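# Move the wooden block from bench to cart floor

## Task

Lift the wooden block from the bench and lay it flat on the cart's floor at the handle end, next to the profiles. The drop flap must stay open, and anything already achieved must still hold at the end. Finish with both grippers empty and clear of the cart: release the block and back away. The robot must not fall or be left tilted, and at the end it may be in contact with nothing.

## Robot and tools

Robot: a Rainbow Robotics RB-Y1. It has a two-wheel differential base with two rear casters, a folding leg and torso, a head camera, and two 7-joint arms with parallel grippers. Each wrist has a camera case that sticks out sideways and can strike things. The base is 0.58 m wide and runs from 0.10 m ahead of the drive axle to 0.57 m behind it. Turning on the spot sweeps a radius of 0.58 m. The base cannot move sideways, and it keeps driving into furniture instead of stopping.

Frames: all positions are in metres. The base frame has its origin on the floor between the drive wheels, with x forward, y left and z up. The chest, left_hand and right_hand readouts are given in it. A hand point is the spot midway between the finger pads. Fingers point along the hand's -z axis and close along its x axis. The odometry frame is the base frame as it was at scene start. base_odometry counts wheel turns only, so slipping and bumps distort it. Heading is in rad, positive to the left.

Tool move: one action per call, plus the optional cameras (list of head_camera, left_wrist_camera, right_wrist_camera or all; [] gives no images) and blocking.
- base: a single velocity command {x_m_s, turn_rad_s, for_s}. x_m_s is forward speed in m/s; its magnitude is 0.005 to 0.4 or 0, and negative reverses. turn_rad_s is in rad/s, positive turns left; its magnitude is 0.02 to 1.509 or 0. for_s is 0.1 to 5 s. This is a relative motion from where the base is now, not a pose. Acceleration is limited, so the base coasts up to about 1 s after a drive and about 3.1 s after a turn. If |x|+0.27|turn| exceeds 0.4, both are scaled down.
- joints: a dict of absolute joint targets by name. Torso angles are in rad: torso_squat_rad 0 to 1.2, torso_shift_rad -0.3 to 0.6, torso_pitch_rad -0.2 to 1.4, torso_yaw_rad -1.5 to 1.5 (positive is left; lift both arms outward by at least 0.2 rad first). For each arm: shoulder_pitch ±2.356 (negative swings forward); shoulder_roll, left 0 to 3.141 and right -3.141 to 0 (outward); shoulder_yaw ±2.094; elbow -2.617 to 0.01 (negative bends); forearm_roll ±3.141; wrist_pitch -1.57 to 1.919; hand_roll ±2.705. Gripper values are in metres of pad opening, 0 to 0.1. head_pan_rad is ±0.523 and head_tilt_rad is -0.35 to 1.57 (positive looks down). There are combined torso limits: squat+shift<=1.52, squat-shift+pitch<=1.57, shift+0.5pitch-0.4squat<=0.7, shift+0.3pitch-0.5squat<=0.39. Breaking one leaves the torso off_target.
- target: moves one hand to an absolute pose. Give side (left or right), x, y, z in the base frame (-3 to 3 m), and quat_wxyz in the same form the hand lines print. It is solved into arm joints, so the hand travels an arc; split long moves into short steps. The result says reached (within 10 mm and 2 degrees), short, or refused. It cannot be combined with base or joints, and it is refused while an earlier move still runs.
- min_time_s: 0.1 to 8, the least duration of the arm, head and torso motions.
- contact_limits: per-gripper current cap in mA, 200 to 672.5. It starts at 672.5 and persists until changed. Lower values grip more softly.
With blocking false the call returns at once; wait(0) then reports the earlier move. A new move overrides only the parts it names.

wait(seconds 0 to 10, cameras) holds the current commands and returns the state. stop(cameras) brakes all motions. zoom_image(camera, region [x0,y0,x1,y1] in pixels, at most 504x504) enlarges the latest image. read_manual gives licence texts only. finished_scene(scene = the current scene's number) ends the scene for good. Call it only once the goal holds and will stay held.

Results: the move line reads done or the worst status. Per-motion statuses are moving, done, off_target (stopped away from the target, maybe still pushing), short, refused, not_followed (an arm command was blocked by the self-collision check), time_out, contact_stop (torso only; it stops that whole group), limit_stop_at_own_body_<part> (a body guard, not a push), torque_fault and limit_stop_at_motor_heat. on_its_own lists things the robot did without being commanded. lidar_m gives 12 distances in 30-degree sectors: first straight ahead, counter-clockwise after that, '-' for none. It only sees a plane 0.23 m up. motor_effort shows wheel effort in percent, with the peak in brackets. A wheel at rest above about 30 means it is pushing on something. wheel_motors_off=1 means the wheels cut out for 2 s after a stall. Also reported: joint torques, external torques, motor temperatures, and wrist force and torque in the hand axes (these carry offsets and are never zeroed). If a stop you did not command is reported, or a call is refused, the rest of that reply's moves do not run.

Grasping: close to at least 0.005 m narrower than the object. off_target or done both mean it is held. Each arm is rated for 3 kg. Keep loads close to the drive axle to avoid tipping forward.

Avoid: arms or grippers hitting or pressing on each other. Keep some shoulder roll outward and never close a gripper on the other hand. Avoid driving into furniture or letting the upper body catch on an edge, which can tip the robot. Avoid torque faults from pushing hard (a 10 s freeze), overheating motors by holding stretched or loaded poses (a 30 to 60 s brake), dropping the block or releasing it while it moves, slamming, and leaving the robot leaning or in contact with anything. Something may occasionally nudge loose objects, so check the block's placement on camera before finishing.

Each tool is called after "Emit:" by a JSON object that holds its "method" and its "body", one argument or row to a line.

## Session

Emit:
{"method": "move", "body": {

}}

Scene clock: 0.00 s.
Joint torques (N m): no reading
External joint torques (N m): no reading
Motor temperatures (°C): left_arm=[30 28 32 36 34 33 38] | right_arm=[34 30 32 30 35 36 34]
Wrist force (N): no reading
Wrist torque (N m): no reading
Wrist force, peak (N): no reading
base_odometry: x=+0.000 y=+0.000 heading=+0.000
lidar_m: 0.75 1.03 1.57 4.58 1.52 1.08 1.02 1.07 1.44 3.60 1.10 0.78
base_status: not commanded
joint_positions: torso_squat_rad=+0.350 torso_shift_rad=+0.000 torso_pitch_rad=+0.000 torso_yaw_rad=+0.000 left_shoulder_pitch_rad=+0.037 left_shoulder_roll_rad=+0.004 left_shoulder_yaw_rad=-0.043 left_elbow_rad=-0.196 left_forearm_roll_rad=-0.014 left_wrist_pitch_rad=+0.002 left_hand_roll_rad=+0.027 left_gripper_m=+0.099 right_shoulder_pitch_rad=-0.040 right_shoulder_roll_rad=-0.021 right_shoulder_yaw_rad=-0.018 right_elbow_rad=-0.235 right_forearm_roll_rad=+0.049 right_wrist_pitch_rad=-0.014 right_hand_roll_rad=+0.035 right_gripper_m=+0.099 head_pan_rad=+0.000 head_tilt_rad=+0.400
joint_status: not commanded
wheel_motors_off: 0
motor_effort: left_wheel=+0 right_wheel=+0
chest: x=-0.2280 y=+0.0001 z=+1.2475 quat_wxyz=(+1.000, +0.000, +0.000, +0.000) (m; base frame)
left_hand: x=-0.1598 y=+0.2200 z=+0.5653 quat_wxyz=(+0.997, +0.000, -0.079, -0.009) (m; base frame)
right_hand: x=-0.0823 y=-0.2360 z=+0.5770 quat_wxyz=(+0.989, -0.016, -0.142, +0.041) (m; base frame)
pictures: head_camera, left_wrist_camera, right_wrist_camera
camera_calibration:
left_wrist_camera: T_world_to_cam=[[0.988724, 0.00955725, 0.149443, 0.0708295], [-0.0605519, -0.88722, 0.457355, -0.0439141], [0.13696, -0.461247, -0.876637, 0.69141], [0, 0, 0, 1]] pos_world=[-0.167385, 0.279272, 0.615616]
right_wrist_camera: T_world_to_cam=[[-0.945892, -0.11441, -0.303643, 0.0691098], [-0.245093, 0.865166, 0.437513, -0.0414065], [0.212646, 0.488261, -0.846394, 0.69334], [0, 0, 0, 1]] pos_world=[-0.0922137, -0.2948, 0.62594]

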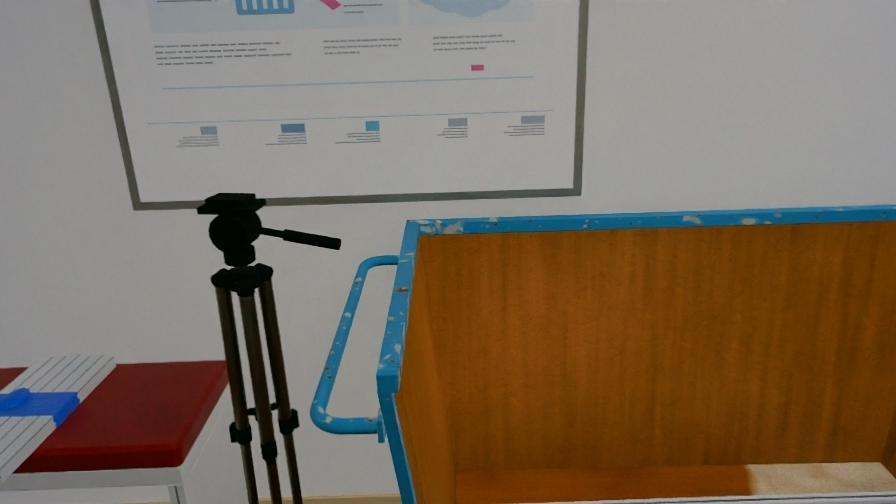

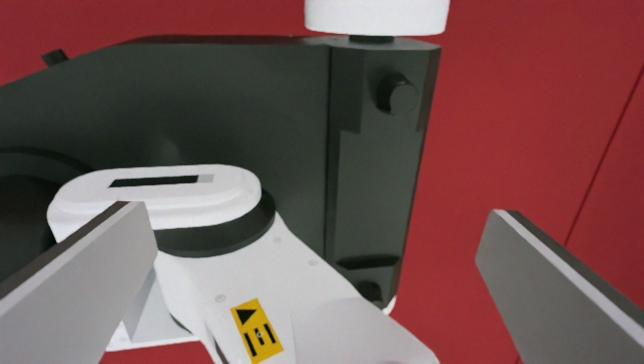

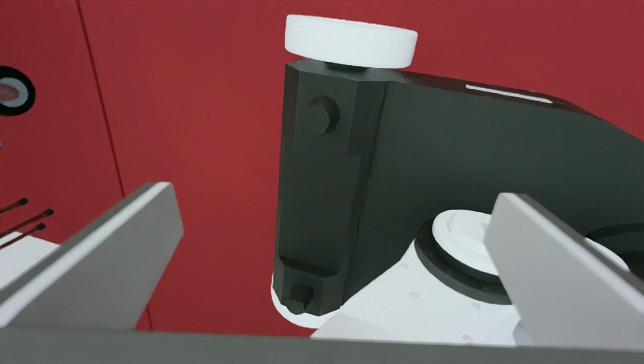

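Emit:
{"method": "move", "body": {
  "joints": {"head_tilt_rad":0.85},
  "cameras": ["head_camera"]
}}

Emit:
{"method": "move", "body": {
  "joints": {"head_tilt_rad":0.65,"head_pan_rad":0.52},
  "cameras": ["head_camera"]
}}

Emit:
{"method": "move", "body": {
  "joints": {"head_tilt_rad":0.65,"head_pan_rad":-0.52},
  "cameras": ["head_camera"]
}}

Scene clock: 2.13 s.
Joint torques (N m): left_arm=[-1.92 -0.78 0.76 -0.45 -0.13 -0.71 -0.03] | right_arm=[-3.36 -0.19 -0.68 -1.44 -0.07 -0.5 -0.1]
External joint torques (N m): left_arm=[-0.54 -0.92 0.75 0.1 -0.13 -0.28 -0.02] | right_arm=[0.24 0.93 -0.63 0.19 -0.13 0.1 -0.11]
Motor temperatures (°C): left_arm=[30 28 32 36 34 33 38] | right_arm=[34 30 32 30 35 36 34]
Wrist force (N): left_arm=[-0.3 1.2 -7.5] | right_arm=[-2.4 1.3 -5.1]
Wrist torque (N m): left_arm=[-0.27 0.08 0.10] | right_arm=[-0.12 -0.06 -0.10]
Wrist force, peak (N): left_arm=[-0.7 1.3 -8.3] | right_arm=[-2.9 0.8 -5.4]
move: done
base_odometry: x=+0.000 y=+0.000 heading=+0.000
lidar_m: 0.75 1.03 1.56 4.58 1.52 1.08 1.02 1.07 1.44 3.61 1.10 0.79
base_status: not commanded
joint_positions: torso_squat_rad=+0.350 torso_shift_rad=+0.000 torso_pitch_rad=+0.000 torso_yaw_rad=+0.000 left_shoulder_pitch_rad=+0.037 left_shoulder_roll_rad=+0.004 left_shoulder_yaw_rad=-0.043 left_elbow_rad=-0.196 left_forearm_roll_rad=-0.014 left_wrist_pitch_rad=+0.002 left_hand_roll_rad=+0.027 left_gripper_m=+0.099 right_shoulder_pitch_rad=-0.040 right_shoulder_roll_rad=-0.021 right_shoulder_yaw_rad=-0.018 right_elbow_rad=-0.235 right_forearm_roll_rad=+0.049 right_wrist_pitch_rad=-0.014 right_hand_roll_rad=+0.035 right_gripper_m=+0.099 head_pan_rad=+0.000 head_tilt_rad=+0.850
joint_status: all done
wheel_motors_off: 0
motor_effort: left_wheel=+0(1) right_wheel=+0(2)
chest: x=-0.2280 y=+0.0001 z=+1.2475 quat_wxyz=(+1.000, +0.000, +0.000, +0.000) (m; base frame)
left_hand: x=-0.1598 y=+0.2200 z=+0.5653 quat_wxyz=(+0.997, +0.000, -0.079, -0.009) (m; base frame)
right_hand: x=-0.0823 y=-0.2360 z=+0.5770 quat_wxyz=(+0.989, -0.016, -0.142, +0.041) (m; base frame)
pictures: head_camera
camera_calibration:
head_camera: T_world_to_cam=[[-0.00598885, -0.999504, -0.0309109, 0.0427237], [-0.712307, 0.0259593, -0.701388, 0.920231], [0.701843, 0.0178175, -0.712109, 1.12053], [0, 0, 0, 1]] pos_world=[-0.130693, -0.00115112, 1.4447]

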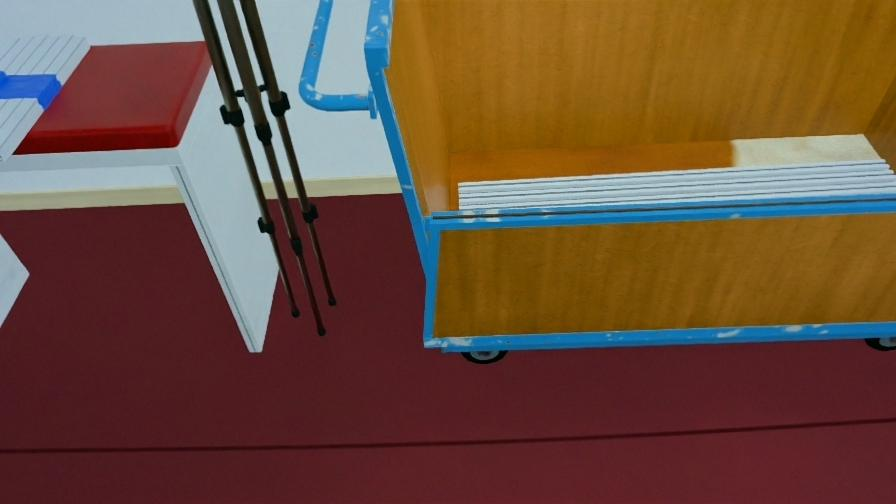

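Scene clock: 3.13 s.
Joint torques (N m): left_arm=[-1.59 -0.8 0.76 -0.35 0 -0.63 -0.08] | right_arm=[-3.57 -0.65 -0.75 -1.45 -0.11 -0.59 0]
External joint torques (N m): left_arm=[-0.2 -0.95 0.75 0.21 0 -0.21 -0.07] | right_arm=[0.03 0.47 -0.7 0.18 -0.18 0.01 -0.01]
Motor temperatures (°C): left_arm=[30 28 32 36 34 33 38] | right_arm=[34 30 32 30 35 36 34]
Wrist force (N): left_arm=[-0.6 0.8 -7.2] | right_arm=[-2.5 0.9 -4.8]
Wrist torque (N m): left_arm=[-0.26 0.04 0.09] | right_arm=[-0.08 -0.07 -0.13]
Wrist force, peak (N): left_arm=[0.2 1.8 -8.1] | right_arm=[-2.9 1.1 -5.5]
move: done
base_odometry: x=+0.000 y=+0.000 heading=+0.000
lidar_m: 0.74 1.03 1.57 4.56 1.52 1.08 1.02 1.08 1.44 3.61 1.10 0.78
base_status: not commanded
joint_positions: torso_squat_rad=+0.350 torso_shift_rad=+0.000 torso_pitch_rad=+0.000 torso_yaw_rad=+0.000 left_shoulder_pitch_rad=+0.037 left_shoulder_roll_rad=+0.004 left_shoulder_yaw_rad=-0.043 left_elbow_rad=-0.196 left_forearm_roll_rad=-0.014 left_wrist_pitch_rad=+0.002 left_hand_roll_rad=+0.027 left_gripper_m=+0.099 right_shoulder_pitch_rad=-0.040 right_shoulder_roll_rad=-0.021 right_shoulder_yaw_rad=-0.018 right_elbow_rad=-0.235 right_forearm_roll_rad=+0.049 right_wrist_pitch_rad=-0.014 right_hand_roll_rad=+0.035 right_gripper_m=+0.099 head_pan_rad=+0.520 head_tilt_rad=+0.650
joint_status: all done
wheel_motors_off: 0
motor_effort: left_wheel=+0(1) right_wheel=+0(2)
chest: x=-0.2280 y=+0.0001 z=+1.2475 quat_wxyz=(+1.000, +0.000, +0.000, +0.000) (m; base frame)
left_hand: x=-0.1598 y=+0.2200 z=+0.5653 quat_wxyz=(+0.997, +0.000, -0.079, -0.009) (m; base frame)
right_hand: x=-0.0823 y=-0.2360 z=+0.5770 quat_wxyz=(+0.989, -0.016, -0.142, +0.041) (m; base frame)
pictures: head_camera
camera_calibration:
head_camera: T_world_to_cam=[[0.496827, -0.867277, -0.0315121, 0.147145], [-0.497899, -0.255109, -0.828864, 1.14888], [0.710816, 0.427492, -0.558562, 0.900037], [0, 0, 0, 1]] pos_world=[-0.140838, 0.035948, 1.45963]

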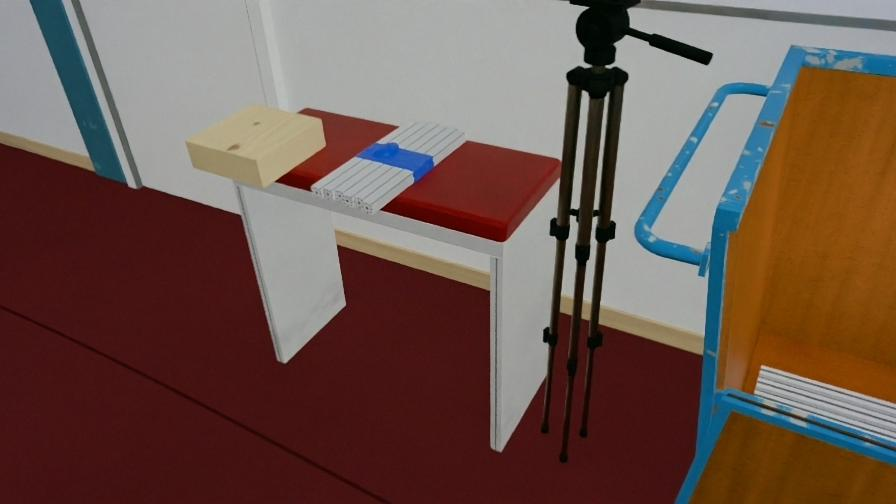

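Scene clock: 4.50 s.
Joint torques (N m): left_arm=[-1.38 -0.8 0.67 -0.55 -0.08 -0.7 0.02] | right_arm=[-3.32 -0.53 -0.71 -1.61 -0.12 -0.53 -0.09]
External joint torques (N m): left_arm=[0 -0.95 0.66 0.01 -0.08 -0.28 0.03] | right_arm=[0.27 0.59 -0.67 0.02 -0.18 0.07 -0.11]
Motor temperatures (°C): left_arm=[30 28 32 36 34 33 38] | right_arm=[34 30 32 30 35 36 34]
Wrist force (N): left_arm=[-0.3 1.5 -7.1] | right_arm=[-2.7 1.1 -4.8]
Wrist torque (N m): left_arm=[-0.31 0.14 0.06] | right_arm=[-0.09 -0.12 -0.07]
Wrist force, peak (N): left_arm=[-0.2 1.4 -8.1] | right_arm=[-2.7 1.4 -5.3]
move: done
base_odometry: x=+0.000 y=+0.000 heading=+0.000
lidar_m: 0.74 1.03 1.57 4.56 1.52 1.07 1.02 1.07 1.44 3.60 1.10 0.77
base_status: not commanded
joint_positions: torso_squat_rad=+0.350 torso_shift_rad=+0.000 torso_pitch_rad=+0.000 torso_yaw_rad=+0.000 left_shoulder_pitch_rad=+0.037 left_shoulder_roll_rad=+0.004 left_shoulder_yaw_rad=-0.043 left_elbow_rad=-0.196 left_forearm_roll_rad=-0.014 left_wrist_pitch_rad=+0.002 left_hand_roll_rad=+0.027 left_gripper_m=+0.099 right_shoulder_pitch_rad=-0.040 right_shoulder_roll_rad=-0.021 right_shoulder_yaw_rad=-0.018 right_elbow_rad=-0.235 right_forearm_roll_rad=+0.049 right_wrist_pitch_rad=-0.014 right_hand_roll_rad=+0.035 right_gripper_m=+0.099 head_pan_rad=-0.520 head_tilt_rad=+0.650
joint_status: all done
wheel_motors_off: 0
motor_effort: left_wheel=+0(1) right_wheel=+0(2)
chest: x=-0.2280 y=+0.0001 z=+1.2475 quat_wxyz=(+1.000, +0.000, +0.000, +0.000) (m; base frame)
left_hand: x=-0.1598 y=+0.2200 z=+0.5653 quat_wxyz=(+0.997, +0.000, -0.079, -0.009) (m; base frame)
right_hand: x=-0.0823 y=-0.2360 z=+0.5770 quat_wxyz=(+0.989, -0.016, -0.142, +0.041) (m; base frame)
pictures: head_camera
camera_calibration:
head_camera: T_world_to_cam=[[-0.496376, -0.867535, -0.0315184, -0.0574666], [-0.47196, 0.300157, -0.828951, 1.15424], [0.728605, -0.396596, -0.558432, 0.903661], [0, 0, 0, 1]] pos_world=[-0.142181, -0.0379195, 1.45963]

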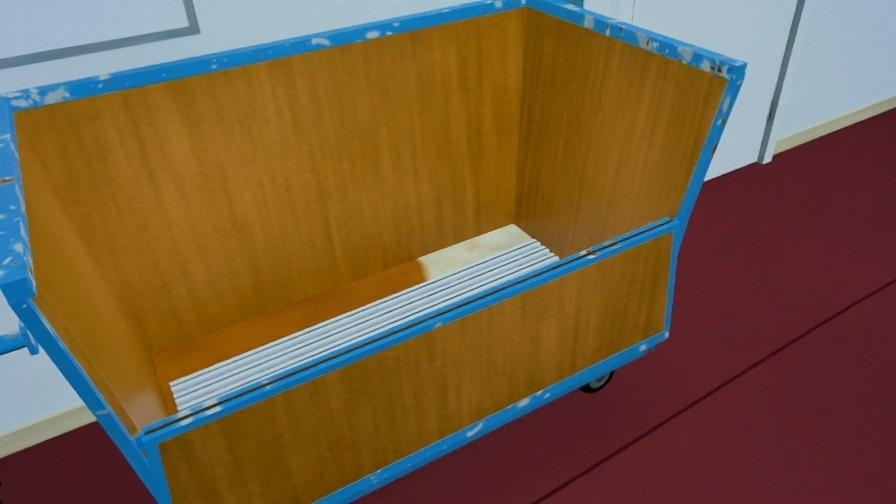

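Emit:
{"method": "move", "body": {
  "base": {"x_m_s":-0.2,"for_s":0.6},
  "cameras": []
}}

Emit:
{"method": "move", "body": {
  "base": {"turn_rad_s":0.5,"for_s":3.1333},
  "joints": {"head_pan_rad":0,"head_tilt_rad":0.6},
  "cameras": []
}}

Emit:
{"method": "move", "body": {
  "base": {"x_m_s":0.35,"for_s":3.3},
  "cameras": []
}}

Emit:
{"method": "move", "body": {
  "base": {"turn_rad_s":-0.5,"for_s":3.1333}
}}

Scene clock: 13.30 s.
Joint torques (N m): left_arm=[-1.88 -0.38 0.62 -0.39 -0.08 -0.63 -0.05] | right_arm=[-3.86 -0.56 -0.55 -1.52 -0.04 -0.69 -0.02]
External joint torques (N m): left_arm=[-0.49 -0.53 0.61 0.17 -0.08 -0.2 -0.04] | right_arm=[-0.25 0.55 -0.51 0.11 -0.1 -0.09 -0.03]
Motor temperatures (°C): left_arm=[30 28 32 36 34 33 38] | right_arm=[34 30 32 30 35 36 34]
Wrist force (N): left_arm=[0.1 1.3 -8.5] | right_arm=[-2.5 0.9 -4.8]
Wrist torque (N m): left_arm=[-0.28 0.17 0.09] | right_arm=[-0.08 -0.10 -0.09]
Wrist force, peak (N): left_arm=[0.1 1.3 -8.5] | right_arm=[-2.5 1.6 -5.5]
move: done
base_odometry: x=-0.120 y=+0.000 heading=+0.000
lidar_m: 0.86 1.17 1.63 4.06 1.34 0.95 0.91 0.95 1.28 3.23 1.27 0.91
base_status: done (sent for 0.6 of 0.6 s)
joint_positions: torso_squat_rad=+0.350 torso_shift_rad=+0.000 torso_pitch_rad=+0.000 torso_yaw_rad=+0.000 left_shoulder_pitch_rad=+0.037 left_shoulder_roll_rad=+0.004 left_shoulder_yaw_rad=-0.043 left_elbow_rad=-0.196 left_forearm_roll_rad=-0.014 left_wrist_pitch_rad=+0.002 left_hand_roll_rad=+0.027 left_gripper_m=+0.099 right_shoulder_pitch_rad=-0.040 right_shoulder_roll_rad=-0.021 right_shoulder_yaw_rad=-0.018 right_elbow_rad=-0.235 right_forearm_roll_rad=+0.049 right_wrist_pitch_rad=-0.014 right_hand_roll_rad=+0.035 right_gripper_m=+0.099 head_pan_rad=-0.520 head_tilt_rad=+0.650
joint_status: not commanded
wheel_motors_off: 0
motor_effort: left_wheel=+0(21) right_wheel=+0(42)
chest: x=-0.2280 y=+0.0001 z=+1.2475 quat_wxyz=(+1.000, +0.000, +0.000, +0.000) (m; base frame)
left_hand: x=-0.1598 y=+0.2200 z=+0.5653 quat_wxyz=(+0.997, +0.000, -0.079, -0.009) (m; base frame)
right_hand: x=-0.0824 y=-0.2360 z=+0.5770 quat_wxyz=(+0.989, -0.016, -0.142, +0.041) (m; base frame)
pictures: none
No camera images: "cameras" was empty.

Scene clock: 17.77 s.
Joint torques (N m): left_arm=[-1.94 -0.69 0.9 -0.42 -0.03 -0.66 -0.03] | right_arm=[-3.88 -0.63 -0.91 -1.46 -0.01 -0.49 -0.13]
External joint torques (N m): left_arm=[-0.56 -0.85 0.89 0.14 -0.04 -0.24 -0.02] | right_arm=[-0.29 0.48 -0.87 0.17 -0.07 0.11 -0.14]
Motor temperatures (°C): left_arm=[30 28 32 36 34 33 38] | right_arm=[34 30 32 30 35 36 34]
Wrist force (N): left_arm=[-0.5 1.3 -8.0] | right_arm=[-2.9 1.2 -4.5]
Wrist torque (N m): left_arm=[-0.32 0.12 0.11] | right_arm=[-0.08 -0.14 -0.08]
Wrist force, peak (N): left_arm=[0.0 2.0 -8.4] | right_arm=[-3.1 1.5 -5.1]
move: done
base_odometry: x=-0.120 y=+0.000 heading=+1.566
lidar_m: 3.98 1.32 0.95 0.90 0.94 1.26 3.23 1.32 0.96 0.89 1.16 1.63
base_status: done (sent for 3.13 of 3.13 s)
joint_positions: torso_squat_rad=+0.350 torso_shift_rad=+0.000 torso_pitch_rad=+0.000 torso_yaw_rad=+0.000 left_shoulder_pitch_rad=+0.037 left_shoulder_roll_rad=+0.004 left_shoulder_yaw_rad=-0.043 left_elbow_rad=-0.196 left_forearm_roll_rad=-0.014 left_wrist_pitch_rad=+0.002 left_hand_roll_rad=+0.027 left_gripper_m=+0.099 right_shoulder_pitch_rad=-0.040 right_shoulder_roll_rad=-0.021 right_shoulder_yaw_rad=-0.018 right_elbow_rad=-0.235 right_forearm_roll_rad=+0.049 right_wrist_pitch_rad=-0.014 right_hand_roll_rad=+0.035 right_gripper_m=+0.099 head_pan_rad=+0.000 head_tilt_rad=+0.600
joint_status: all done
wheel_motors_off: 0
motor_effort: left_wheel=+6(44) right_wheel=+19(54)
chest: x=-0.2280 y=+0.0001 z=+1.2475 quat_wxyz=(+1.000, +0.000, +0.000, +0.000) (m; base frame)
left_hand: x=-0.1598 y=+0.2200 z=+0.5653 quat_wxyz=(+0.997, +0.000, -0.079, -0.009) (m; base frame)
right_hand: x=-0.0824 y=-0.2360 z=+0.5770 quat_wxyz=(+0.989, -0.016, -0.142, +0.041) (m; base frame)
pictures: none
No camera images: "cameras" was empty.

Scene clock: 22.40 s.
Joint torques (N m): left_arm=[-1.07 -0.63 0.5 -0.42 -0.05 -0.77 -0.07] | right_arm=[-3.26 -0.99 -0.57 -1.28 -0.14 -0.54 0.12]
External joint torques (N m): left_arm=[0.31 -0.78 0.49 0.14 -0.05 -0.35 -0.06] | right_arm=[0.34 0.12 -0.52 0.35 -0.2 0.06 0.1]
Motor temperatures (°C): left_arm=[30 28 32 36 34 33 38] | right_arm=[34 30 32 30 35 36 34]
Wrist force (N): left_arm=[-0.8 0.2 -7.0] | right_arm=[-2.6 1.6 -4.6]
Wrist torque (N m): left_arm=[-0.13 0.06 0.07] | right_arm=[-0.17 -0.12 -0.09]
Wrist force, peak (N): left_arm=[-0.5 1.2 -8.4] | right_arm=[-3.2 1.1 -5.3]
move: done
base_odometry: x=-0.116 y=+1.155 heading=+1.568
lidar_m: 4.08 1.37 0.98 0.93 0.97 1.30 3.39 1.40 1.20 1.02 1.67 2.22
base_status: done (sent for 3.3 of 3.3 s)
joint_positions: torso_squat_rad=+0.350 torso_shift_rad=+0.000 torso_pitch_rad=+0.000 torso_yaw_rad=+0.000 left_shoulder_pitch_rad=+0.037 left_shoulder_roll_rad=+0.004 left_shoulder_yaw_rad=-0.043 left_elbow_rad=-0.196 left_forearm_roll_rad=-0.014 left_wrist_pitch_rad=+0.002 left_hand_roll_rad=+0.027 left_gripper_m=+0.099 right_shoulder_pitch_rad=-0.040 right_shoulder_roll_rad=-0.021 right_shoulder_yaw_rad=-0.018 right_elbow_rad=-0.235 right_forearm_roll_rad=+0.049 right_wrist_pitch_rad=-0.014 right_hand_roll_rad=+0.035 right_gripper_m=+0.099 head_pan_rad=+0.000 head_tilt_rad=+0.600
joint_status: not commanded
wheel_motors_off: 0
motor_effort: left_wheel=+18(47) right_wheel=-17(48)
chest: x=-0.2280 y=+0.0001 z=+1.2475 quat_wxyz=(+1.000, +0.000, +0.000, +0.000) (m; base frame)
left_hand: x=-0.1597 y=+0.2200 z=+0.5653 quat_wxyz=(+0.997, +0.000, -0.079, -0.009) (m; base frame)
right_hand: x=-0.0823 y=-0.2360 z=+0.5770 quat_wxyz=(+0.989, -0.016, -0.142, +0.041) (m; base frame)
pictures: none
No camera images: "cameras" was empty.

Scene clock: 26.90 s.
Joint torques (N m): left_arm=[-1.05 -0.66 0.62 -0.45 -0.01 -0.69 -0.11] | right_arm=[-3.19 -0.62 -0.65 -1.43 -0.09 -0.47 -0.03]
External joint torques (N m): left_arm=[0.33 -0.8 0.6 0.11 -0.01 -0.26 -0.1] | right_arm=[0.41 0.5 -0.6 0.2 -0.15 0.13 -0.05]
Motor temperatures (°C): left_arm=[30 28 32 35 34 33 38] | right_arm=[34 30 32 30 35 36 34]
Wrist force (N): left_arm=[-0.7 1.0 -7.0] | right_arm=[-2.3 1.1 -5.3]
Wrist torque (N m): left_arm=[-0.25 0.05 0.08] | right_arm=[-0.10 -0.11 -0.09]
Wrist force, peak (N): left_arm=[-0.3 2.0 -8.3] | right_arm=[-3.2 1.1 -5.3]
move: done
base_odometry: x=-0.116 y=+1.155 heading=+0.002
lidar_m: 1.01 1.67 2.20 4.14 1.36 0.98 0.93 0.97 1.30 3.30 1.37 1.17
base_status: done (sent for 3.13 of 3.13 s)
joint_positions: torso_squat_rad=+0.350 torso_shift_rad=+0.000 torso_pitch_rad=+0.000 torso_yaw_rad=+0.000 left_shoulder_pitch_rad=+0.037 left_shoulder_roll_rad=+0.004 left_shoulder_yaw_rad=-0.043 left_elbow_rad=-0.196 left_forearm_roll_rad=-0.014 left_wrist_pitch_rad=+0.002 left_hand_roll_rad=+0.027 left_gripper_m=+0.099 right_shoulder_pitch_rad=-0.040 right_shoulder_roll_rad=-0.021 right_shoulder_yaw_rad=-0.018 right_elbow_rad=-0.235 right_forearm_roll_rad=+0.049 right_wrist_pitch_rad=-0.014 right_hand_roll_rad=+0.035 right_gripper_m=+0.099 head_pan_rad=+0.000 head_tilt_rad=+0.600
joint_status: not commanded
wheel_motors_off: 0
motor_effort: left_wheel=+23(42) right_wheel=+3(50)
chest: x=-0.2280 y=+0.0001 z=+1.2475 quat_wxyz=(+1.000, +0.000, +0.000, +0.000) (m; base frame)
left_hand: x=-0.1597 y=+0.2200 z=+0.5653 quat_wxyz=(+0.997, +0.000, -0.079, -0.009) (m; base frame)
right_hand: x=-0.0823 y=-0.2360 z=+0.5770 quat_wxyz=(+0.989, -0.016, -0.142, +0.041) (m; base frame)
pictures: head_camera, left_wrist_camera, right_wrist_camera
camera_calibration:
head_camera: T_world_to_cam=[[0.00184303, -0.999504, -0.031436, 0.044995], [-0.516734, 0.0259619, -0.855752, 1.18393], [0.856144, 0.0178212, -0.51643, 0.869005], [0, 0, 0, 1]] pos_world=[-0.132298, -0.00125112, 1.46335]
left_wrist_camera: T_world_to_cam=[[0.988731, 0.00942352, 0.149403, 0.0707941], [-0.0606515, -0.887219, 0.457345, -0.0439192], [0.136863, -0.461253, -0.876649, 0.69139], [0, 0, 0, 1]] pos_world=[-0.167286, 0.279273, 0.615616]
right_wrist_camera: T_world_to_cam=[[-0.945869, -0.114492, -0.303683, 0.0691133], [-0.245182, 0.865155, 0.437484, -0.0413992], [0.212645, 0.48826, -0.846395, 0.69334], [0, 0, 0, 1]] pos_world=[-0.0922134, -0.294801, 0.62594]

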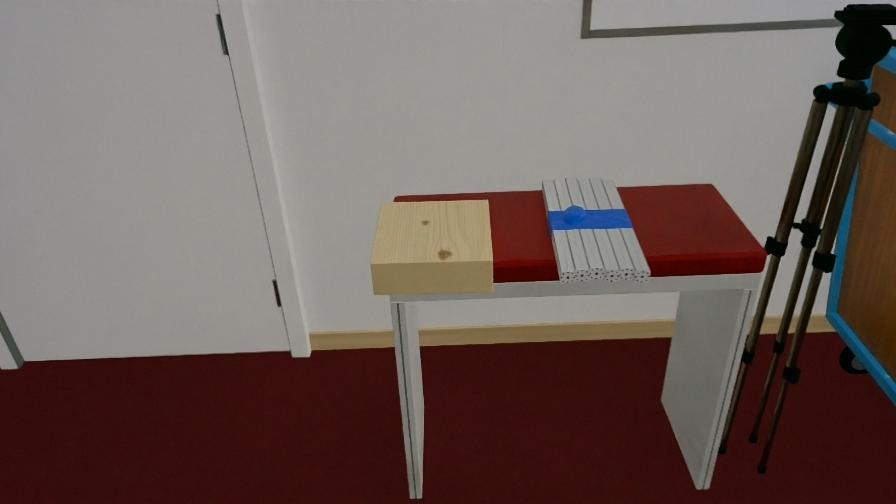

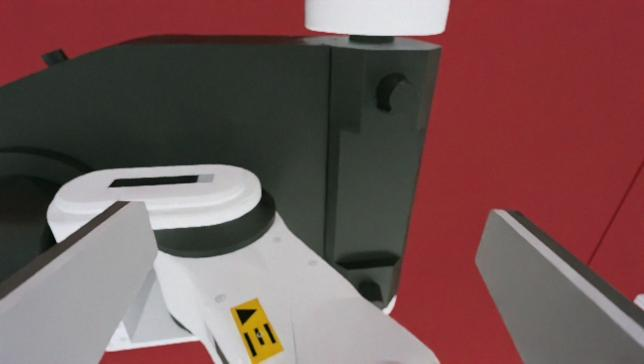

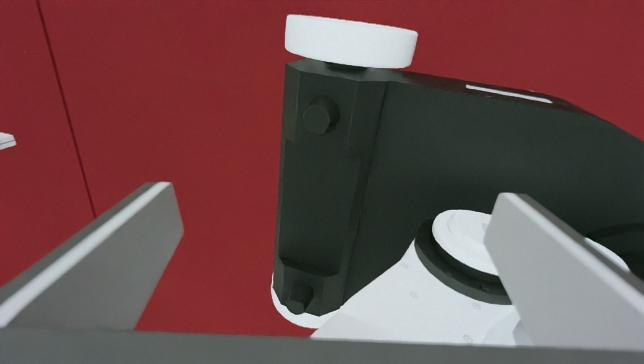

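Emit:
{"method": "move", "body": {
  "base": {"x_m_s":0.25,"for_s":2.84},
  "joints": {"torso_squat_rad":0.6,"torso_pitch_rad":0.4,"left_shoulder_roll_rad":0.35,"right_shoulder_roll_rad":-0.35,"left_elbow_rad":-1.6,"right_elbow_rad":-1.6,"left_shoulder_pitch_rad":0.3,"right_shoulder_pitch_rad":0.3,"left_gripper_m":0.08,"right_gripper_m":0.08,"head_tilt_rad":0.6},
  "cameras": ["head_camera"]
}}

Scene clock: 46.67 s.
Joint torques (N m): left_arm=[3.16 4.27 4.32 -6.96 0.09 -1.77 -0.1] | right_arm=[4.47 -6.95 -4.13 -6.94 0.06 -1.6 -0.01]
External joint torques (N m): left_arm=[-0.06 -1.47 0.66 0.16 0.05 -0.26 -0.06] | right_arm=[0.81 -0.43 0.02 -0.19 -0.08 -0.18 -0.04]
Motor temperatures (°C): left_arm=[30 28 32 36 34 33 37] | right_arm=[34 30 32 30 35 36 34]
Wrist force (N): left_arm=[-3.9 0.2 -5.6] | right_arm=[-5.0 3.1 -2.3]
Wrist torque (N m): left_arm=[-0.30 -0.06 0.16] | right_arm=[-0.24 -0.23 -0.11]
Wrist force, peak (N): left_arm=[-0.4 1.5 -8.5] | right_arm=[-5.5 3.6 -2.7]
move: done
base_odometry: x=+0.593 y=+1.155 heading=+0.001
lidar_m: 0.60 0.33 1.24 3.24 2.44 1.71 1.64 1.70 2.28 1.11 0.64 0.79
base_status: done (sent for 2.83 of 2.83 s)
joint_positions: torso_squat_rad=+0.600 torso_shift_rad=+0.000 torso_pitch_rad=+0.400 torso_yaw_rad=+0.000 left_shoulder_pitch_rad=+0.300 left_shoulder_roll_rad=+0.350 left_shoulder_yaw_rad=-0.043 left_elbow_rad=-1.600 left_forearm_roll_rad=-0.014 left_wrist_pitch_rad=+0.002 left_hand_roll_rad=+0.027 left_gripper_m=+0.080 right_shoulder_pitch_rad=+0.300 right_shoulder_roll_rad=-0.350 right_shoulder_yaw_rad=-0.018 right_elbow_rad=-1.600 right_forearm_roll_rad=+0.049 right_wrist_pitch_rad=-0.014 right_hand_roll_rad=+0.035 right_gripper_m=+0.080 head_pan_rad=+0.000 head_tilt_rad=+0.600
joint_status: all done
wheel_motors_off: 0
motor_effort: left_wheel=-9(50) right_wheel=+9(48)
chest: x=-0.1075 y=+0.0001 z=+1.1432 quat_wxyz=(+0.980, +0.000, +0.199, +0.000) (m; base frame)
left_hand: x=+0.1381 y=+0.3474 z=+0.6762 quat_wxyz=(+0.890, +0.093, -0.425, -0.134) (m; base frame)
right_hand: x=+0.1448 y=-0.3759 z=+0.6886 quat_wxyz=(+0.876, -0.140, -0.430, +0.165) (m; base frame)
pictures: head_camera
camera_calibration:
head_camera: T_world_to_cam=[[-0.0106281, -0.999501, -0.0297302, 0.038229], [-0.809164, 0.0260647, -0.587005, 0.818305], [0.587487, 0.0178178, -0.809037, 1.01763], [0, 0, 0, 1]] pos_world=[0.0647053, -0.00125081, 1.30478]

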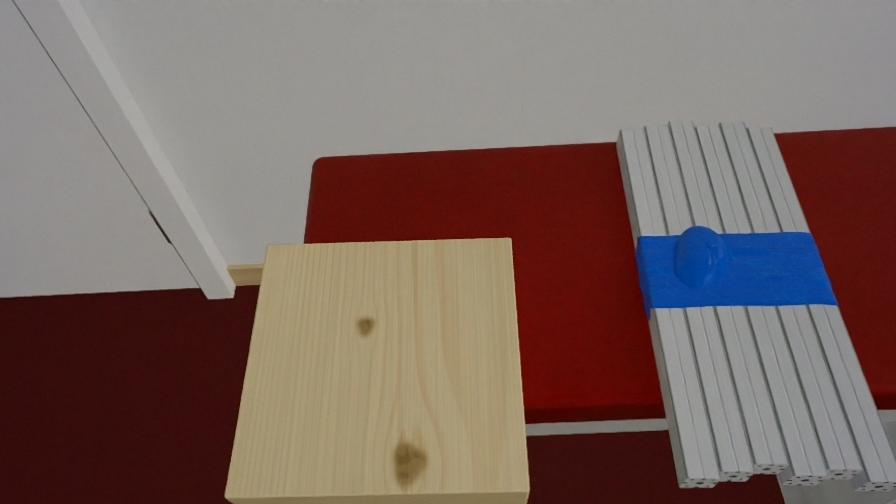

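Emit:
{"method": "move", "body": {
  "target": {"side":"left","x":0.3,"y":0.27,"z":0.93,"quat_wxyz":[0.9968,-0.08,0,0]},
  "cameras": []
}}

Emit:
{"method": "move", "body": {
  "target": {"side":"right","x":0.3,"y":-0.14,"z":0.93,"quat_wxyz":[0.9968,0.08,0,0]}
}}

Scene clock: 50.33 s.
Joint torques (N m): left_arm=[-13.52 9.52 7.77 -4.8 -0.08 -0.87 -0.11] | right_arm=[4.25 -6.61 -4.2 -7.1 0.09 -1.38 -0.02]
External joint torques (N m): left_arm=[1.71 -2.6 -0.23 0.28 -0.37 -0.62 -0.1] | right_arm=[0.59 -0.09 -0.05 -0.35 -0.05 0.03 -0.06]
Motor temperatures (°C): left_arm=[30 28 32 36 34 33 37] | right_arm=[34 30 32 30 35 36 34]
Wrist force (N): left_arm=[0.3 2.0 -7.4] | right_arm=[-4.9 3.7 -2.9]
Wrist torque (N m): left_arm=[-0.31 0.08 0.11] | right_arm=[-0.29 -0.22 -0.12]
Wrist force, peak (N): left_arm=[1.2 2.4 -8.3] | right_arm=[-5.7 3.5 -2.7]
move: done
base_odometry: x=+0.593 y=+1.155 heading=+0.001
lidar_m: 0.61 0.33 1.25 3.25 2.42 1.72 1.65 1.72 2.28 1.11 0.64 0.79
base_status: not commanded
joint_positions: torso_squat_rad=+0.600 torso_shift_rad=+0.000 torso_pitch_rad=+0.400 torso_yaw_rad=+0.000 left_shoulder_pitch_rad=-0.846 left_shoulder_roll_rad=+0.892 left_shoulder_yaw_rad=-0.092 left_elbow_rad=-1.742 left_forearm_roll_rad=+1.118 left_wrist_pitch_rad=+1.919 left_hand_roll_rad=+0.549 left_gripper_m=+0.080 right_shoulder_pitch_rad=+0.300 right_shoulder_roll_rad=-0.350 right_shoulder_yaw_rad=-0.018 right_elbow_rad=-1.600 right_forearm_roll_rad=+0.049 right_wrist_pitch_rad=-0.014 right_hand_roll_rad=+0.035 right_gripper_m=+0.080 head_pan_rad=+0.000 head_tilt_rad=+0.600
joint_status: all done
wheel_motors_off: 0
motor_effort: left_wheel=-9(11) right_wheel=+10(12)
chest: x=-0.1075 y=+0.0001 z=+1.1432 quat_wxyz=(+0.980, +0.000, +0.199, +0.000) (m; base frame)
left_hand: x=+0.3001 y=+0.2702 z=+0.9304 quat_wxyz=(+0.997, -0.080, -0.001, +0.000) (m; base frame)
left_hand_status: reached (checked arc, planned for 1.6 s): 0 mm and 0.1 deg off.
right_hand: x=+0.1448 y=-0.3759 z=+0.6886 quat_wxyz=(+0.876, -0.140, -0.430, +0.165) (m; base frame)
pictures: none
No camera images: "cameras" was empty.

Scene clock: 52.33 s.
Joint torques (N m): left_arm=[-14.36 10.18 8.43 -4.79 0.19 -0.56 0] | right_arm=[-16.83 -9.01 -6.47 -5.38 0.22 -0.43 0.16]
External joint torques (N m): left_arm=[0.89 -1.94 0.42 0.29 -0.09 -0.31 0] | right_arm=[0.47 -1.21 0.82 -0.25 0.19 -0.18 0.16]
Motor temperatures (°C): left_arm=[30 28 32 36 34 33 37] | right_arm=[34 30 32 30 35 36 34]
Wrist force (N): left_arm=[0.9 1.5 -7.7] | right_arm=[-0.8 0.2 -4.9]
Wrist torque (N m): left_arm=[-0.26 0.19 0.11] | right_arm=[-0.07 0.00 -0.06]
Wrist force, peak (N): left_arm=[0.7 2.9 -8.5] | right_arm=[-68.5 -33.0 40.6]
move: done
base_odometry: x=+0.593 y=+1.155 heading=+0.001
lidar_m: 0.61 0.32 1.24 3.23 2.41 1.73 1.64 1.70 2.28 1.10 0.64 0.79
base_status: not commanded
joint_positions: torso_squat_rad=+0.600 torso_shift_rad=+0.000 torso_pitch_rad=+0.400 torso_yaw_rad=+0.000 left_shoulder_pitch_rad=-0.846 left_shoulder_roll_rad=+0.892 left_shoulder_yaw_rad=-0.092 left_elbow_rad=-1.742 left_forearm_roll_rad=+1.118 left_wrist_pitch_rad=+1.919 left_hand_roll_rad=+0.549 left_gripper_m=+0.080 right_shoulder_pitch_rad=-1.053 right_shoulder_roll_rad=-0.695 right_shoulder_yaw_rad=+0.354 right_elbow_rad=-1.786 right_forearm_roll_rad=-1.047 right_wrist_pitch_rad=+1.919 right_hand_roll_rad=-0.872 right_gripper_m=+0.080 head_pan_rad=+0.000 head_tilt_rad=+0.600
joint_status: all done
wheel_motors_off: 0
motor_effort: left_wheel=-8(18) right_wheel=+8(60)
chest: x=-0.1075 y=+0.0001 z=+1.1432 quat_wxyz=(+0.980, +0.000, +0.199, +0.000) (m; base frame)
left_hand: x=+0.3000 y=+0.2701 z=+0.9302 quat_wxyz=(+0.997, -0.080, -0.001, +0.000) (m; base frame)
right_hand: x=+0.3000 y=-0.1405 z=+0.9303 quat_wxyz=(+0.997, +0.081, -0.002, -0.001) (m; base frame)
right_hand_status: reached (checked arc, planned for 1.7 s): 1 mm and 0.3 deg off.
pictures: head_camera, left_wrist_camera, right_wrist_camera
camera_calibration:
head_camera: T_world_to_cam=[[-0.0105429, -0.999504, -0.0296704, 0.0381451], [-0.809164, 0.0259606, -0.587009, 0.818311], [0.587489, 0.0178194, -0.809036, 1.01763], [0, 0, 0, 1]] pos_world=[0.0647054, -0.00125112, 1.30478]
left_wrist_camera: T_world_to_cam=[[0.9996, 0.0256509, -0.0119055, -0.296277], [0.027699, -0.803262, 0.594982, -0.315675], [0.00569864, -0.595074, -0.803651, 0.979105], [0, 0, 0, 1]] pos_world=[0.299323, 0.33667, 0.971152]
right_wrist_camera: T_world_to_cam=[[-0.99915, -0.0221986, -0.034745, 0.327767], [-0.0392821, 0.768526, 0.638612, -0.447335], [0.0125262, 0.639433, -0.768744, 0.873424], [0, 0, 0, 1]] pos_world=[0.298975, -0.207432, 0.968501]

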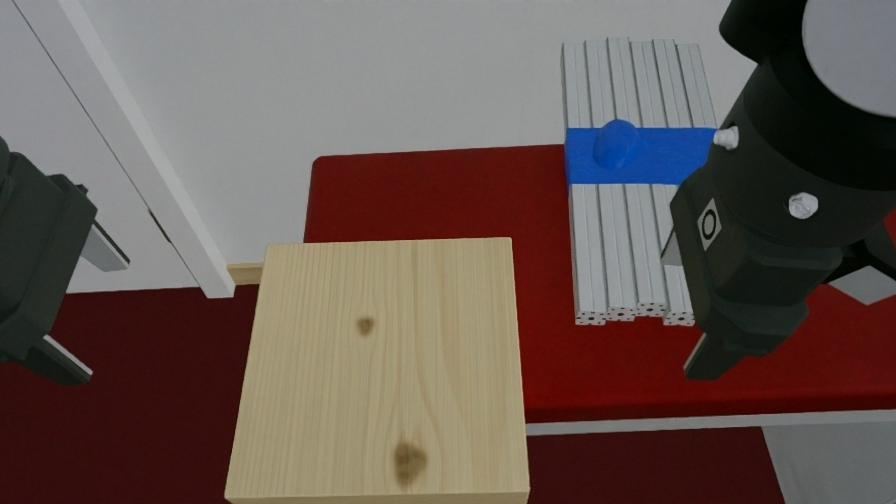

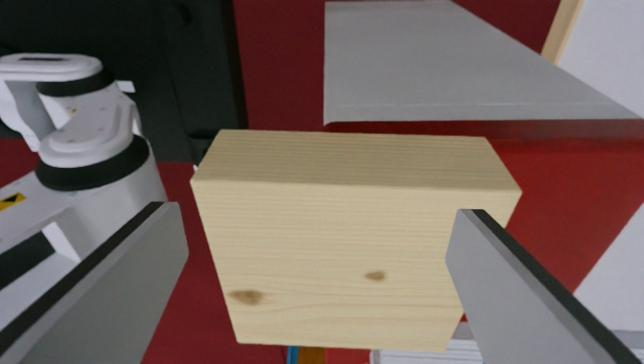

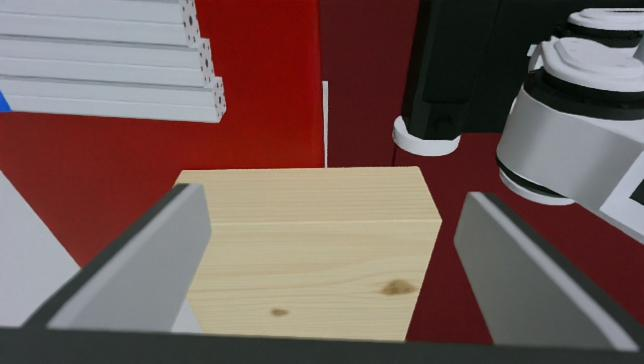

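Emit:
{"method": "move", "body": {
  "target": {"side":"left","x":0.325,"y":0.232,"z":0.785,"quat_wxyz":[0.9968,-0.08,0,0]},
  "cameras": []
}}

Emit:
{"method": "move", "body": {
  "target": {"side":"right","x":0.325,"y":-0.1,"z":0.785,"quat_wxyz":[0.9968,0.08,0,0]}
}}

Scene clock: 54.77 s.
Joint torques (N m): left_arm=[-15.8 8.75 7.9 -6.48 0.44 -0.2 -0.02] | right_arm=[-17.57 -8.6 -6.39 -5.63 -0.01 -0.26 0.18]
External joint torques (N m): left_arm=[0.68 -1.04 1.24 0.37 0.13 0 -0.01] | right_arm=[-0.26 -0.8 0.9 -0.51 -0.03 0 0.18]
Motor temperatures (°C): left_arm=[30 28 32 36 34 33 37] | right_arm=[34 30 32 30 35 36 34]
Wrist force (N): left_arm=[0.4 2.5 -6.4] | right_arm=[-0.6 0.5 -5.3]
Wrist torque (N m): left_arm=[-0.33 0.16 0.10] | right_arm=[-0.10 0.03 -0.06]
Wrist force, peak (N): left_arm=[-0.2 2.6 -9.2] | right_arm=[-0.8 1.1 -5.5]
move: done
base_odometry: x=+0.593 y=+1.155 heading=+0.001
lidar_m: 0.62 0.32 1.24 3.24 2.41 1.72 1.64 1.71 2.28 1.12 0.65 0.78
base_status: not commanded
joint_positions: torso_squat_rad=+0.600 torso_shift_rad=+0.000 torso_pitch_rad=+0.400 torso_yaw_rad=+0.000 left_shoulder_pitch_rad=-0.842 left_shoulder_roll_rad=+0.660 left_shoulder_yaw_rad=-0.290 left_elbow_rad=-1.366 left_forearm_roll_rad=+0.859 left_wrist_pitch_rad=+1.565 left_hand_roll_rad=+0.381 left_gripper_m=+0.080 right_shoulder_pitch_rad=-1.053 right_shoulder_roll_rad=-0.695 right_shoulder_yaw_rad=+0.354 right_elbow_rad=-1.786 right_forearm_roll_rad=-1.047 right_wrist_pitch_rad=+1.919 right_hand_roll_rad=-0.872 right_gripper_m=+0.080 head_pan_rad=+0.000 head_tilt_rad=+0.600
joint_status: all done
wheel_motors_off: 0
motor_effort: left_wheel=-8(9) right_wheel=+8(10)
chest: x=-0.1075 y=+0.0001 z=+1.1432 quat_wxyz=(+0.980, +0.000, +0.199, +0.000) (m; base frame)
left_hand: x=+0.3245 y=+0.2319 z=+0.7853 quat_wxyz=(+0.997, -0.080, -0.001, +0.000) (m; base frame)
left_hand_status: reached (checked arc, planned for 0.7 s): 1 mm and 0.1 deg off.
right_hand: x=+0.3000 y=-0.1405 z=+0.9303 quat_wxyz=(+0.997, +0.081, -0.002, -0.001) (m; base frame)
pictures: none
No camera images: "cameras" was empty.

Scene clock: 56.00 s.
Joint torques (N m): left_arm=[-15.78 8.26 7.98 -6.55 0.42 -0.22 -0.05] | right_arm=[-18.51 -5.73 -6.14 -7.12 -0.19 -0.03 -0.25]
External joint torques (N m): left_arm=[0.7 -1.5 1.32 0.29 0.11 -0.01 -0.05] | right_arm=[-0.4 -0.27 -0.19 -0.42 -0.18 0.19 -0.25]
Motor temperatures (°C): left_arm=[31 28 32 36 34 33 37] | right_arm=[34 30 32 30 35 36 34]
Wrist force (N): left_arm=[1.0 2.8 -7.8] | right_arm=[-0.3 0.7 -4.9]
Wrist torque (N m): left_arm=[-0.41 0.20 0.08] | right_arm=[-0.12 0.06 -0.10]
Wrist force, peak (N): left_arm=[1.3 2.5 -8.3] | right_arm=[-0.1 1.1 -5.9]
move: done
base_odometry: x=+0.593 y=+1.155 heading=+0.001
lidar_m: 0.60 0.33 1.24 3.24 2.43 1.71 1.64 1.71 2.28 1.11 0.65 0.78
base_status: not commanded
joint_positions: torso_squat_rad=+0.600 torso_shift_rad=+0.000 torso_pitch_rad=+0.400 torso_yaw_rad=+0.000 left_shoulder_pitch_rad=-0.842 left_shoulder_roll_rad=+0.660 left_shoulder_yaw_rad=-0.290 left_elbow_rad=-1.366 left_forearm_roll_rad=+0.859 left_wrist_pitch_rad=+1.566 left_hand_roll_rad=+0.381 left_gripper_m=+0.080 right_shoulder_pitch_rad=-1.014 right_shoulder_roll_rad=-0.479 right_shoulder_yaw_rad=+0.529 right_elbow_rad=-1.333 right_forearm_roll_rad=-0.801 right_wrist_pitch_rad=+1.535 right_hand_roll_rad=-0.671 right_gripper_m=+0.080 head_pan_rad=+0.000 head_tilt_rad=+0.600
joint_status: all done
wheel_motors_off: 0
motor_effort: left_wheel=-8(10) right_wheel=+9(10)
chest: x=-0.1075 y=+0.0001 z=+1.1432 quat_wxyz=(+0.980, +0.000, +0.199, +0.000) (m; base frame)
left_hand: x=+0.3245 y=+0.2319 z=+0.7854 quat_wxyz=(+0.997, -0.080, -0.001, +0.000) (m; base frame)
right_hand: x=+0.3243 y=-0.1001 z=+0.7854 quat_wxyz=(+0.997, +0.080, -0.001, +0.000) (m; base frame)
right_hand_status: reached (checked arc, planned for 0.8 s): 1 mm and 0.1 deg off.
pictures: head_camera, left_wrist_camera, right_wrist_camera
camera_calibration:
head_camera: T_world_to_cam=[[-0.0105439, -0.999504, -0.0296712, 0.0381483], [-0.809116, 0.0259634, -0.587076, 0.818371], [0.587555, 0.0178174, -0.808988, 1.0177], [0, 0, 0, 1]] pos_world=[0.0646053, -0.00125111, 1.30488]
left_wrist_camera: T_world_to_cam=[[0.999613, 0.0254813, -0.0111285, -0.322103], [0.0271042, -0.80365, 0.594485, -0.260304], [0.00620479, -0.594557, -0.80403, 0.83988], [0, 0, 0, 1]] pos_world=[0.323823, 0.29837, 0.826451]
right_wrist_camera: T_world_to_cam=[[-0.999166, -0.0240013, -0.0330339, 0.3463], [-0.0395577, 0.769547, 0.637364, -0.383661], [0.0101236, 0.638139, -0.769855, 0.737459], [0, 0, 0, 1]] pos_world=[0.323369, -0.167045, 0.823707]

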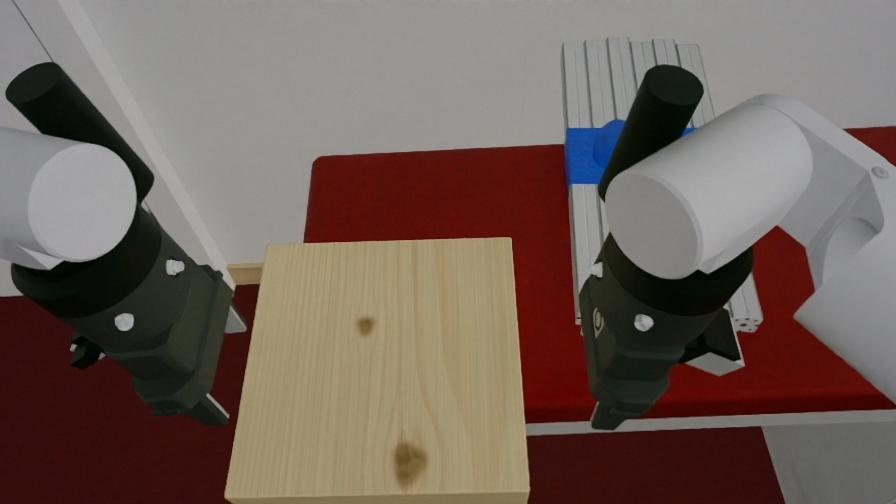

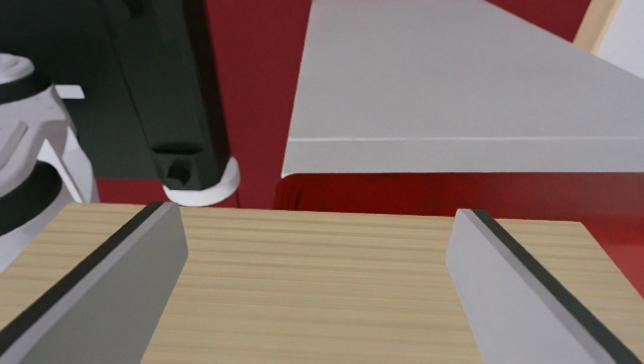

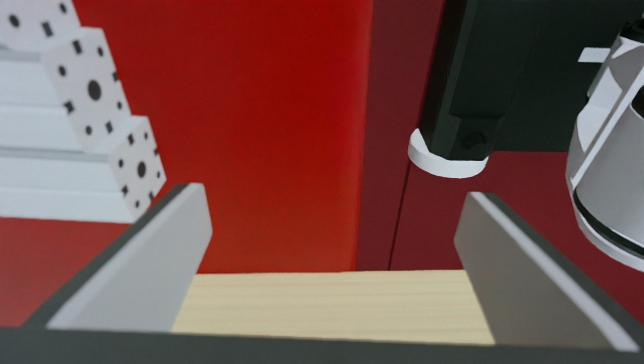

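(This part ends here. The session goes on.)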